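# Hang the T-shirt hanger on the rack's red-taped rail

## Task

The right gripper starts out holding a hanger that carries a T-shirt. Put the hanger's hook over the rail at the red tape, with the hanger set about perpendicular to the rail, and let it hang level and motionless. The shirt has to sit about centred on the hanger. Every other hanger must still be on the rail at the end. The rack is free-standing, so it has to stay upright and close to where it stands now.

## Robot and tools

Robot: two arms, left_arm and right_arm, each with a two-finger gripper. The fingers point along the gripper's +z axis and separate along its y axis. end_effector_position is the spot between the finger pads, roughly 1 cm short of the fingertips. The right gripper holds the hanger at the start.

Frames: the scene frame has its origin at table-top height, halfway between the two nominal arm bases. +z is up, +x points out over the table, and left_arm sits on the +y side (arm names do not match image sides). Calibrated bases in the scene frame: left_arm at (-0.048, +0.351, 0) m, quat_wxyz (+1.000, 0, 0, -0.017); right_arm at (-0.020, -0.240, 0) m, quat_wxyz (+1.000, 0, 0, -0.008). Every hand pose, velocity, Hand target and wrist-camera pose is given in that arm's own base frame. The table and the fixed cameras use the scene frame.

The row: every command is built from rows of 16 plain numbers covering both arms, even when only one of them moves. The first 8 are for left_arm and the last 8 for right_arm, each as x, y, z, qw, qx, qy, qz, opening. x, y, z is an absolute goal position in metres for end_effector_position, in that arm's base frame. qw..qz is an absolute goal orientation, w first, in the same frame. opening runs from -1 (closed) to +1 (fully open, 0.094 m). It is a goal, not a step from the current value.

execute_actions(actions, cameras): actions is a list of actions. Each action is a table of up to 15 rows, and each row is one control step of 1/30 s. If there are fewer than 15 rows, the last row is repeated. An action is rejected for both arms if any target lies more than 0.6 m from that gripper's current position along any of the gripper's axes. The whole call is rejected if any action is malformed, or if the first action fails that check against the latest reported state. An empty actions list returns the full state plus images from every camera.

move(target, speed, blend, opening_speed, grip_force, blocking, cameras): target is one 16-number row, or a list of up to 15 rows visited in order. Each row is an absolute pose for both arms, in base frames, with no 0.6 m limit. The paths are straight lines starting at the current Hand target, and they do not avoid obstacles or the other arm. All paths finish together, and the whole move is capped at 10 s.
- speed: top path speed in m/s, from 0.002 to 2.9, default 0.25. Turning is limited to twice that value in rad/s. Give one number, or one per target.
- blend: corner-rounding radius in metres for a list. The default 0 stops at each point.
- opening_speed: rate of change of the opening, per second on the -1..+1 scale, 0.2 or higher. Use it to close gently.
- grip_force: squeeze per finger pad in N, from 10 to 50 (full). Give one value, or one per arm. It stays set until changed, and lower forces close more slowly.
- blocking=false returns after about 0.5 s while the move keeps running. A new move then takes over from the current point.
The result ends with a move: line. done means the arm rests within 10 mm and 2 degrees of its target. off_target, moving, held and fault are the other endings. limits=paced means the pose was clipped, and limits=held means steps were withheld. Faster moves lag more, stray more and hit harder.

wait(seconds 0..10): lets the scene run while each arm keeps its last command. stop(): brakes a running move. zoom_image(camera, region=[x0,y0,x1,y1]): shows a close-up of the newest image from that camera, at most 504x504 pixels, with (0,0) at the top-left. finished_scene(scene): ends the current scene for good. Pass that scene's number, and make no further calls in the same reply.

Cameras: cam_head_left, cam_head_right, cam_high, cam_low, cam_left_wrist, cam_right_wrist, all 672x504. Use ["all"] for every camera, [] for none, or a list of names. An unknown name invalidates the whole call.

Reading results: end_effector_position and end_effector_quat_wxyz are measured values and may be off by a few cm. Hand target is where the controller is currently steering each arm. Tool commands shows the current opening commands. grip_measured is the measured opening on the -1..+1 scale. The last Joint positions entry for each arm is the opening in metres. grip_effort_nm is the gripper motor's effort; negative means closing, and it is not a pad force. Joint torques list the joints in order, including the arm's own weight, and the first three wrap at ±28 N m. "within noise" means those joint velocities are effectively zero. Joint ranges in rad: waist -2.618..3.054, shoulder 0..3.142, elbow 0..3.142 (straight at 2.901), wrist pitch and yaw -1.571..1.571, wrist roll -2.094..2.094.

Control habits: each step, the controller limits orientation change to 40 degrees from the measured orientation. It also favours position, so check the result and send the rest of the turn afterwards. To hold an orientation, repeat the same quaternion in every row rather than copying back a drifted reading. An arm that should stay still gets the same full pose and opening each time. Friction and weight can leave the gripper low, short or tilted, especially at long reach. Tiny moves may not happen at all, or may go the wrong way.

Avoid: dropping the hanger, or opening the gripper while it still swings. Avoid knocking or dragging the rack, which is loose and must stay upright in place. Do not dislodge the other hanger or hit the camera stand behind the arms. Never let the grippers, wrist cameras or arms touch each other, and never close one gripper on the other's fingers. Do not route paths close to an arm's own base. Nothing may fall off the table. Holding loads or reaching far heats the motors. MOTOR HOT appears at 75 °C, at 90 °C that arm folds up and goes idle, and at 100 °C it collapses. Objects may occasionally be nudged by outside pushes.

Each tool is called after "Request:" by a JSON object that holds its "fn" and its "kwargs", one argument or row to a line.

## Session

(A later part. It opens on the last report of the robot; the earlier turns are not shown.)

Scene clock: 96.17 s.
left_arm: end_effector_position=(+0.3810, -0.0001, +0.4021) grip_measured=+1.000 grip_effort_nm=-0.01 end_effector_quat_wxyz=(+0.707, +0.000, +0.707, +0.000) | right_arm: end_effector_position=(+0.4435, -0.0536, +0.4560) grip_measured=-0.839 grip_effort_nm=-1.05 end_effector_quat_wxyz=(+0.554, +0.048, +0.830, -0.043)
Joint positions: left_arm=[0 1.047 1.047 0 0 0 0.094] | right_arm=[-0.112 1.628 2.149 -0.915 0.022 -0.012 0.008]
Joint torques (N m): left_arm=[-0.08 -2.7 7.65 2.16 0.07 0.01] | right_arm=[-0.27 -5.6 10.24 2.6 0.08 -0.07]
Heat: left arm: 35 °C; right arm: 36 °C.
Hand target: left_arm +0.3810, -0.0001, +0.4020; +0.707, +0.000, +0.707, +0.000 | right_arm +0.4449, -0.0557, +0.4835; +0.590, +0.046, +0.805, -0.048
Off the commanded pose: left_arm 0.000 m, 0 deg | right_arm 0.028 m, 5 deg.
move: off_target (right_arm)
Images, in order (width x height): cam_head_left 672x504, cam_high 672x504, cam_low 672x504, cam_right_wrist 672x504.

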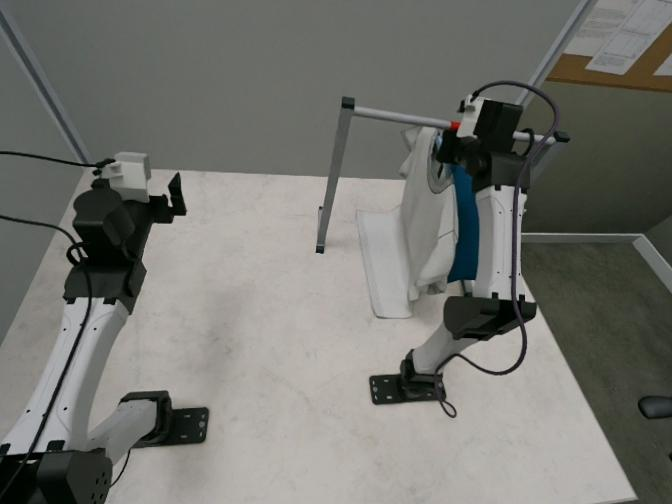

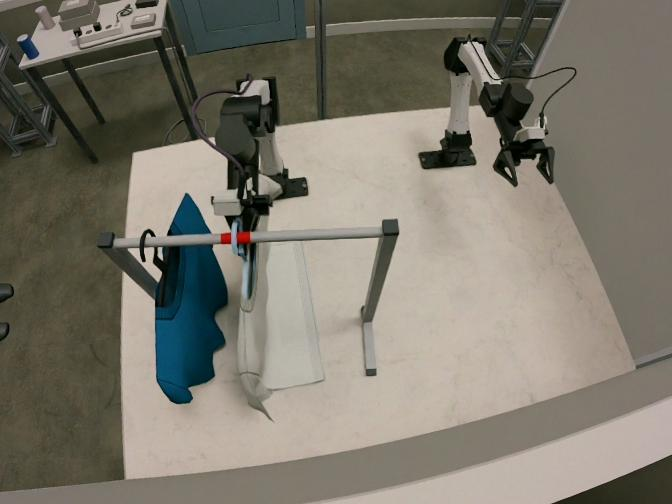

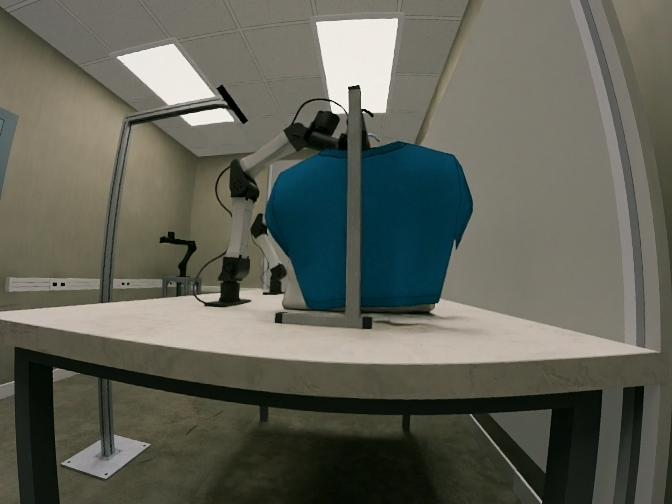

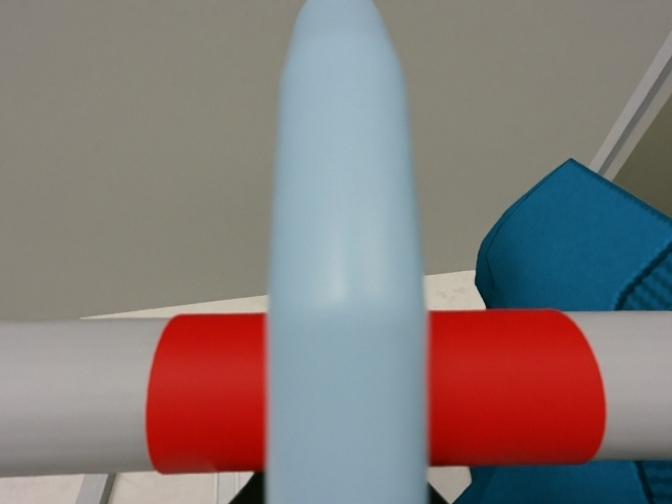

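Request:
{"fn": "move", "kwargs": {
  "target": [0.381,0,0.402,0.707,0,0.707,0,1,0.437,-0.0545,0.463,0.59,0.046,0.805,-0.048,-1],
  "speed": 0.05,
  "cameras": ["cam_high","cam_low","cam_right_wrist"]
}}

Request:
{"fn": "zoom_image", "kwargs": {
  "camera": "cam_low",
  "region": [280, 60, 440, 220]
}}

Request:
{"fn": "zoom_image", "kwargs": {
  "camera": "cam_high",
  "region": [140, 140, 340, 340]
}}

Scene clock: 101.70 s.
left_arm: end_effector_position=(+0.3810, -0.0001, +0.4021) grip_measured=+1.000 grip_effort_nm=-0.01 end_effector_quat_wxyz=(+0.707, +0.000, +0.707, +0.000) | right_arm: end_effector_position=(+0.4414, -0.0534, +0.4395) grip_measured=-0.839 grip_effort_nm=-1.05 end_effector_quat_wxyz=(+0.557, +0.048, +0.828, -0.043)
Joint positions: left_arm=[0 1.047 1.047 0 0 0 0.094] | right_arm=[-0.112 1.556 1.979 -0.809 0.022 -0.012 0.008]
Joint torques (N m): left_arm=[-0.06 -2.73 7.76 2.15 0.06 0.01] | right_arm=[-0.2 -8.55 6.46 2.61 0.09 -0.06]
Heat: left arm: 36 °C; right arm: 36 °C.
Hand target: left_arm +0.3810, -0.0001, +0.4020; +0.707, +0.000, +0.707, +0.000 | right_arm +0.4360, -0.0543, +0.4626; +0.589, +0.046, +0.805, -0.048
Off the commanded pose: left_arm 0.000 m, 0 deg | right_arm 0.024 m, 5 deg.
move: off_target (right_arm)
Images, in order (width x height): cam_high 672x504, cam_low 672x504, cam_right_wrist 672x504.

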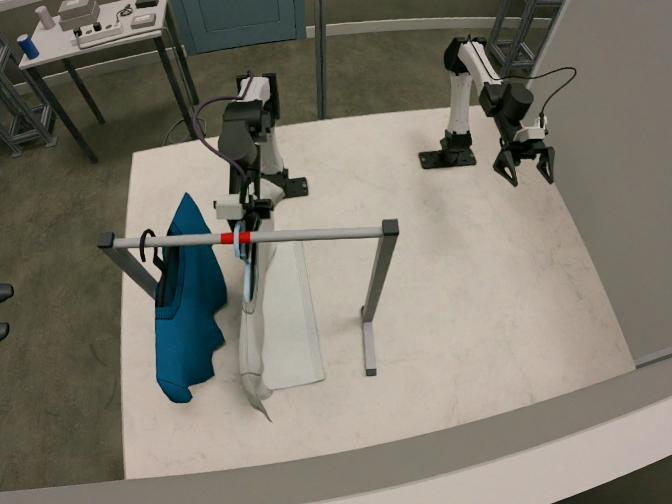

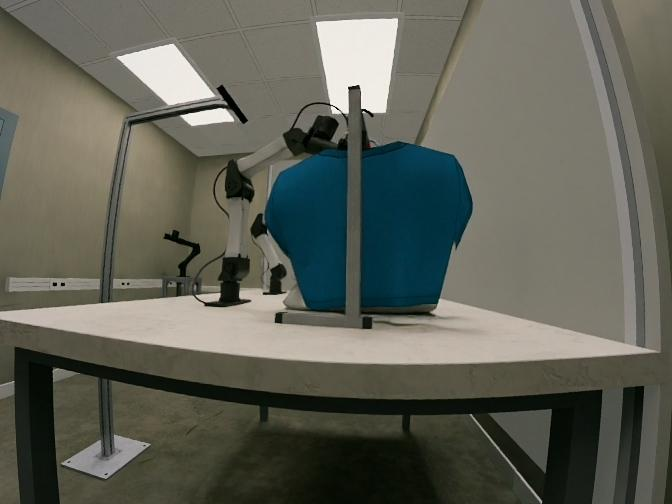

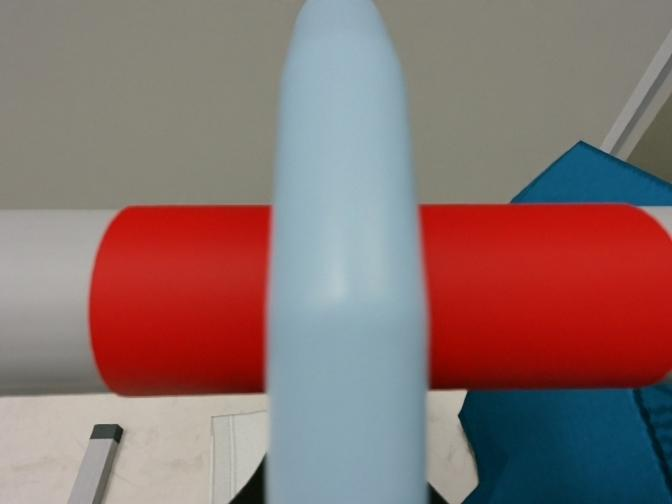

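Scaled by 3.150 from the camera's 672x504 image, which has a finer 960x720 frame.

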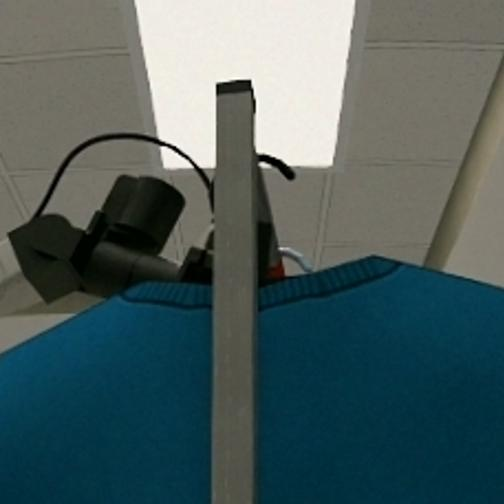

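Scaled by 2.520 from the camera's 672x504 image, which has a finer 960x720 frame.

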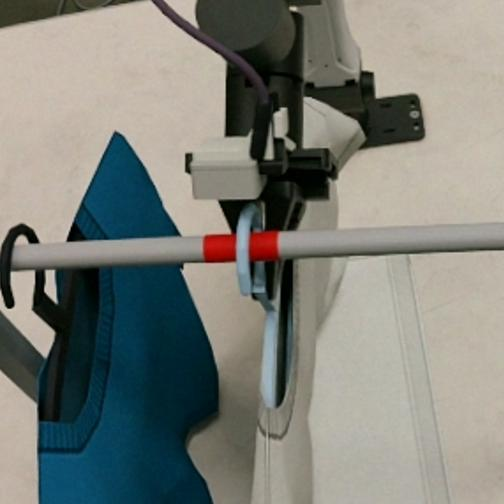

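Request:
{"fn": "move", "kwargs": {
  "target": [0.381,0,0.402,0.707,0,0.707,0,1,0.427,-0.053,0.452,0.59,0.046,0.805,-0.048,-1],
  "speed": 0.04,
  "cameras": ["cam_head_left","cam_low","cam_right_wrist"]
}}

Request:
{"fn": "zoom_image", "kwargs": {
  "camera": "cam_low",
  "region": [320, 80, 400, 160]
}}

Scene clock: 106.87 s.
left_arm: end_effector_position=(+0.3810, -0.0001, +0.4021) grip_measured=+1.000 grip_effort_nm=-0.01 end_effector_quat_wxyz=(+0.707, +0.000, +0.707, +0.000) | right_arm: end_effector_position=(+0.4319, -0.0523, +0.4326) grip_measured=-0.839 grip_effort_nm=-1.04 end_effector_quat_wxyz=(+0.562, +0.048, +0.824, -0.044)
Joint positions: left_arm=[0 1.047 1.047 0 0 0 0.094] | right_arm=[-0.112 1.489 1.867 -0.75 0.022 -0.012 0.008]
Joint torques (N m): left_arm=[-0.02 -2.73 7.72 2.16 0.05 0.02] | right_arm=[-0.06 -8.01 6.54 2.54 0.11 -0.06]
Heat: left arm: 36 °C; right arm: 37 °C.
Hand target: left_arm +0.3810, -0.0001, +0.4020; +0.707, +0.000, +0.707, +0.000 | right_arm +0.4263, -0.0529, +0.4519; +0.589, +0.046, +0.805, -0.048
Off the commanded pose: left_arm 0.000 m, 0 deg | right_arm 0.020 m, 4 deg.
move: off_target (right_arm)
Images, in order (width x height): cam_head_left 672x504, cam_low 672x504, cam_right_wrist 672x504.

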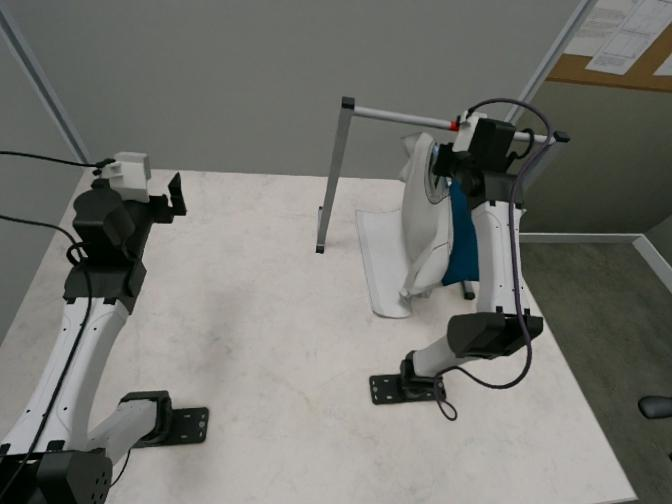

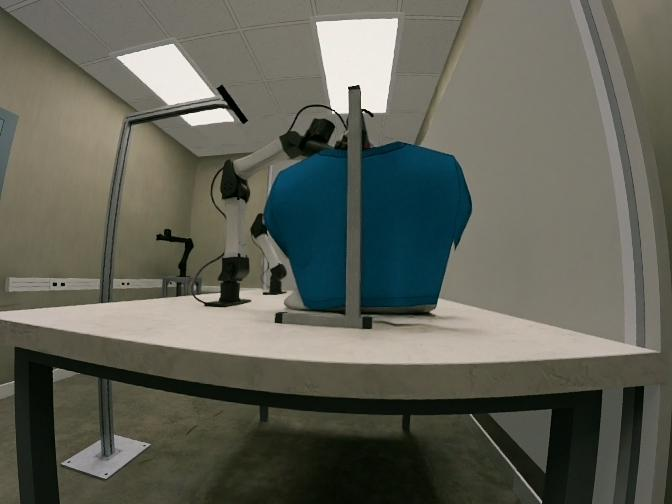

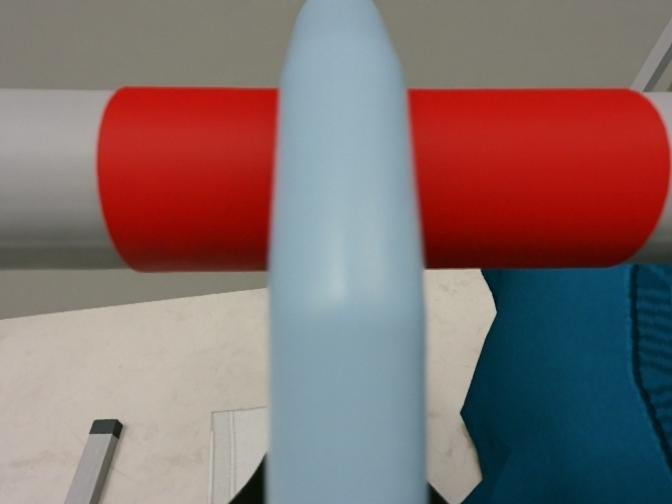

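Scaled by 6.300 from the camera's 672x504 image, which has a finer 960x720 frame.

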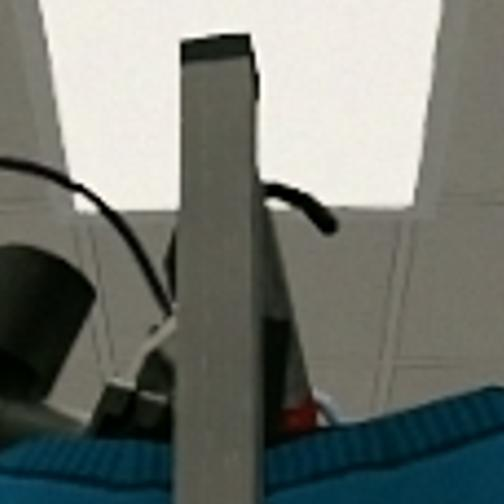

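Request:
{"fn": "move", "kwargs": {
  "target": [0.381,0,0.402,0.707,0,0.707,0,1,0.427,-0.053,0.445,0.59,0.046,0.805,-0.048,-1],
  "speed": 0.03,
  "cameras": ["cam_high","cam_right_wrist","cam_low"]
}}

Request:
{"fn": "zoom_image", "kwargs": {
  "camera": "cam_low",
  "region": [320, 80, 400, 160]
}}

Scene clock: 115.10 s.
left_arm: end_effector_position=(+0.3810, -0.0001, +0.4021) grip_measured=+1.000 grip_effort_nm=-0.01 end_effector_quat_wxyz=(+0.707, +0.000, +0.707, +0.000) | right_arm: end_effector_position=(+0.4331, -0.0524, +0.4320) grip_measured=-0.839 grip_effort_nm=-1.04 end_effector_quat_wxyz=(+0.572, +0.047, +0.818, -0.044)
Joint positions: left_arm=[0 1.047 1.047 0 0 0 0.094] | right_arm=[-0.112 1.471 1.822 -0.699 0.022 -0.012 0.008]
Joint torques (N m): left_arm=[-0.06 -2.84 7.75 2.15 0.1 0.04] | right_arm=[-0.08 -7.79 6.35 2.38 0.1 -0.06]
Heat: left arm: 36 °C; right arm: 37 °C.
Hand target: left_arm +0.3810, -0.0001, +0.4020; +0.707, +0.000, +0.707, +0.000 | right_arm +0.4268, -0.0529, +0.4450; +0.590, +0.046, +0.805, -0.048
Off the commanded pose: left_arm 0.000 m, 0 deg | right_arm 0.014 m, 3 deg.
move: off_target (right_arm)
Images, in order (width x height): cam_high 672x504, cam_low 672x504, cam_right_wrist 672x504.

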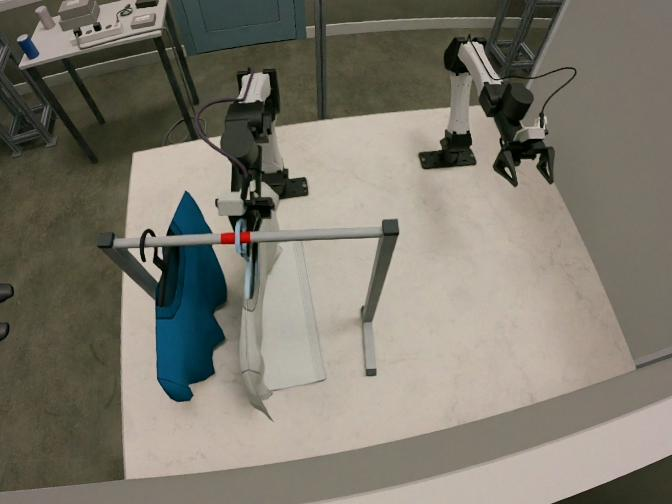

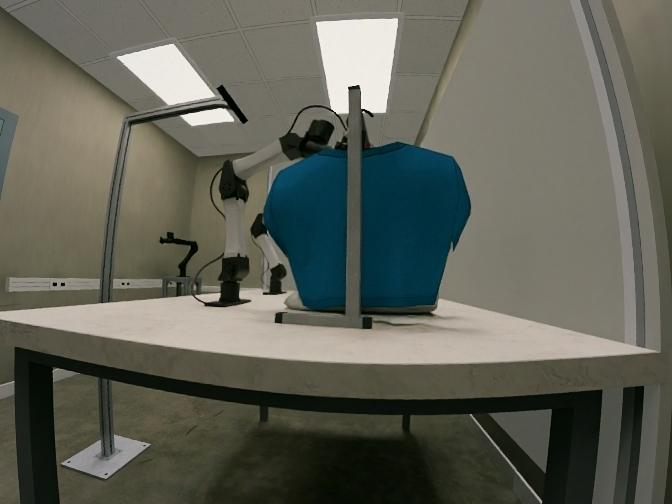

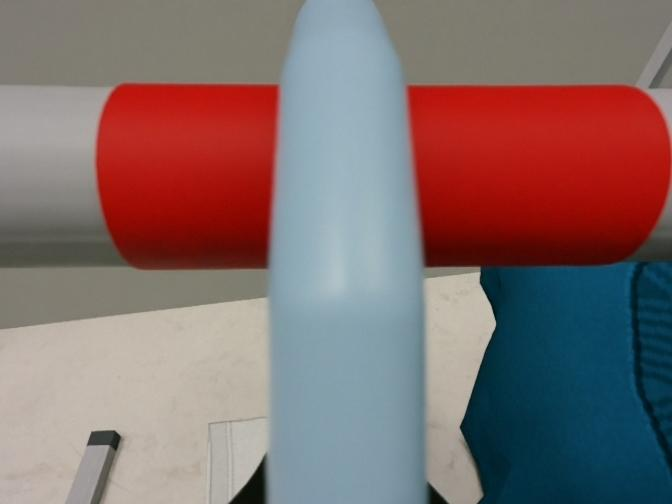

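Scaled by 6.300 from the camera's 672x504 image, which has a finer 960x720 frame.

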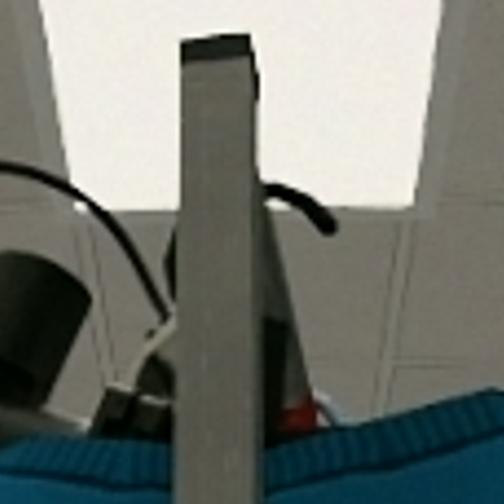

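Request:
{"fn": "move", "kwargs": {
  "target": [
    [0.381,0,0.402,0.707,0,0.707,0,1,0.432,-0.053,0.445,0.59,0.046,0.805,-0.048,-0.2],
    [0.381,0,0.402,0.707,0,0.707,0,1,0.32,-0.037,0.465,0.59,0.046,0.805,-0.048,-0.2]
  ],
  "speed": 0.1,
  "opening_speed": 0.4,
  "cameras": ["all"]
}}

Request:
{"fn": "zoom_image", "kwargs": {
  "camera": "cam_low",
  "region": [260, 60, 460, 260]
}}

Request:
{"fn": "zoom_image", "kwargs": {
  "camera": "cam_high",
  "region": [140, 140, 340, 340]
}}

Scene clock: 124.33 s.
left_arm: end_effector_position=(+0.3810, -0.0001, +0.4021) grip_measured=+1.000 grip_effort_nm=-0.01 end_effector_quat_wxyz=(+0.707, +0.000, +0.707, +0.000) | right_arm: end_effector_position=(+0.3208, -0.0373, +0.4736) grip_measured=-0.202 grip_effort_nm=0.07 end_effector_quat_wxyz=(+0.601, +0.045, +0.797, -0.047)
Joint positions: left_arm=[0 1.047 1.047 0 0 0 0.094] | right_arm=[-0.097 1.158 1.748 -0.866 0.035 -0.012 0.038]
Joint torques (N m): left_arm=[-0.02 -2.81 7.71 2.14 0.05 0.01] | right_arm=[0.62 -1.65 5.08 2.01 0.19 0.01]
Heat: left arm: 37 °C; right arm: 38 °C.
Hand target: left_arm +0.3810, -0.0001, +0.4020; +0.707, +0.000, +0.707, +0.000 | right_arm +0.3200, -0.0370, +0.4651; +0.590, +0.046, +0.805, -0.048
Off the commanded pose: left_arm 0.000 m, 0 deg | right_arm 0.009 m, 2 deg.
move: done

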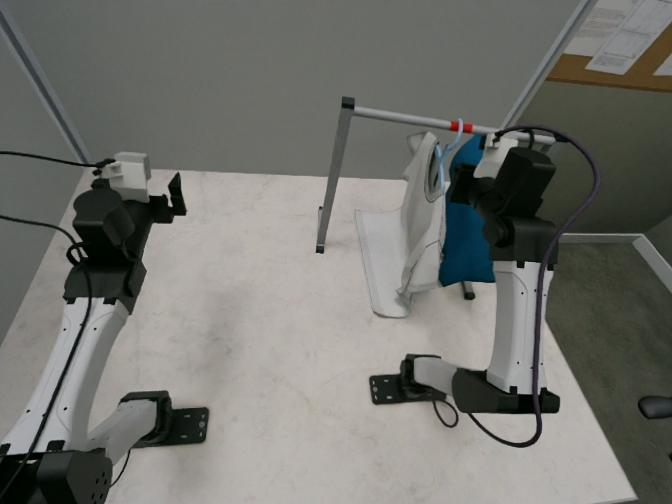

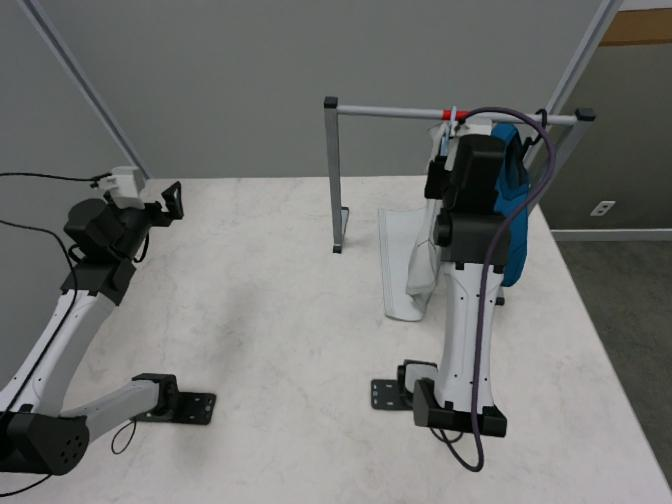

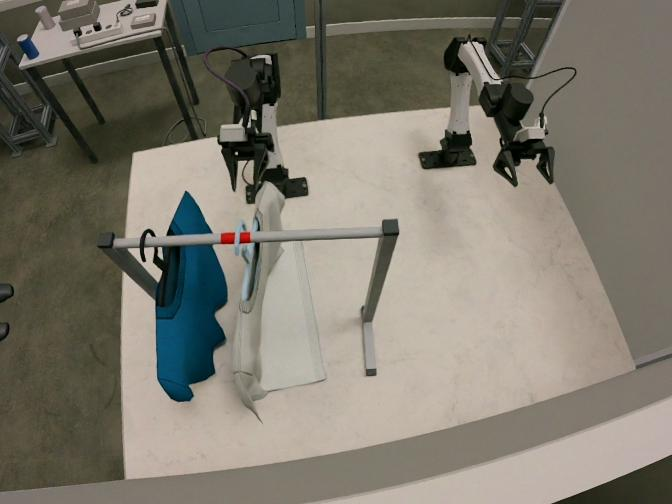

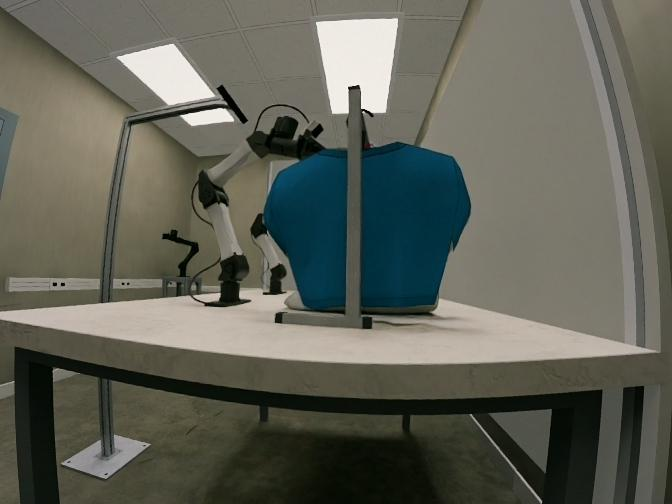

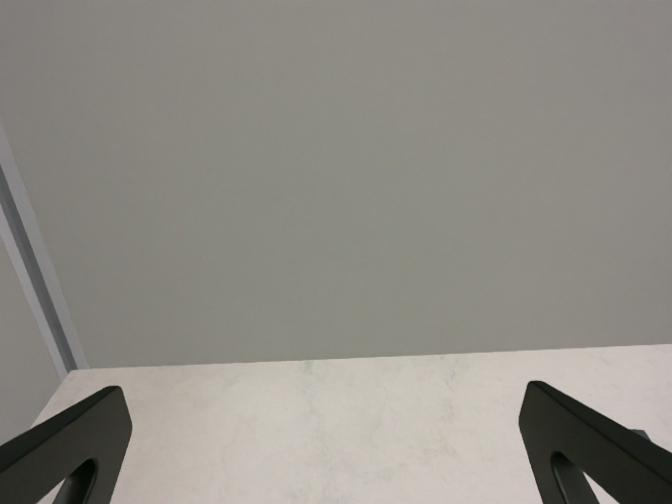

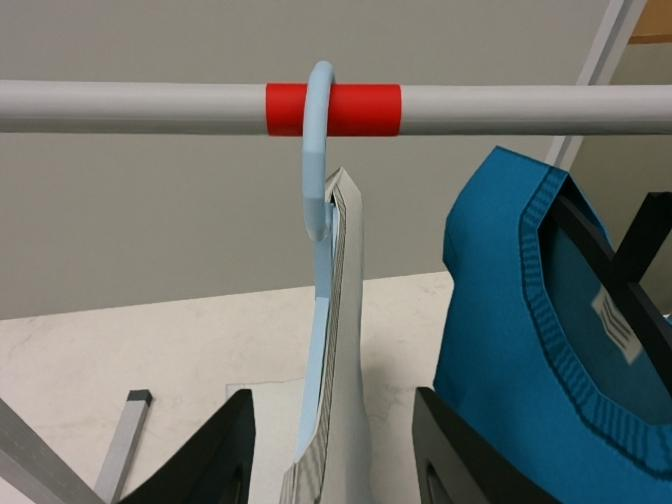

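Scaled by 2.520 from the camera's 672x504 image, which has a finer 960x720 frame.

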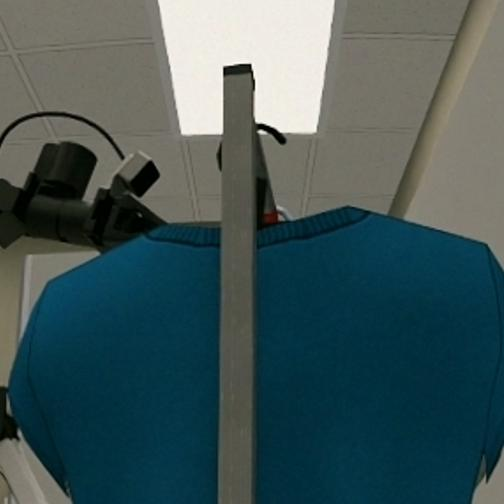

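Scaled by 2.520 from the camera's 672x504 image, which has a finer 960x720 frame.

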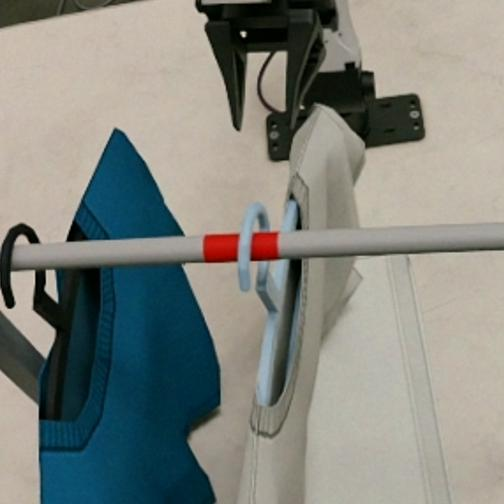

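Request:
{"fn": "finished_scene", "kwargs": {
  "scene": 1
}}

The scene is finished: the task was done.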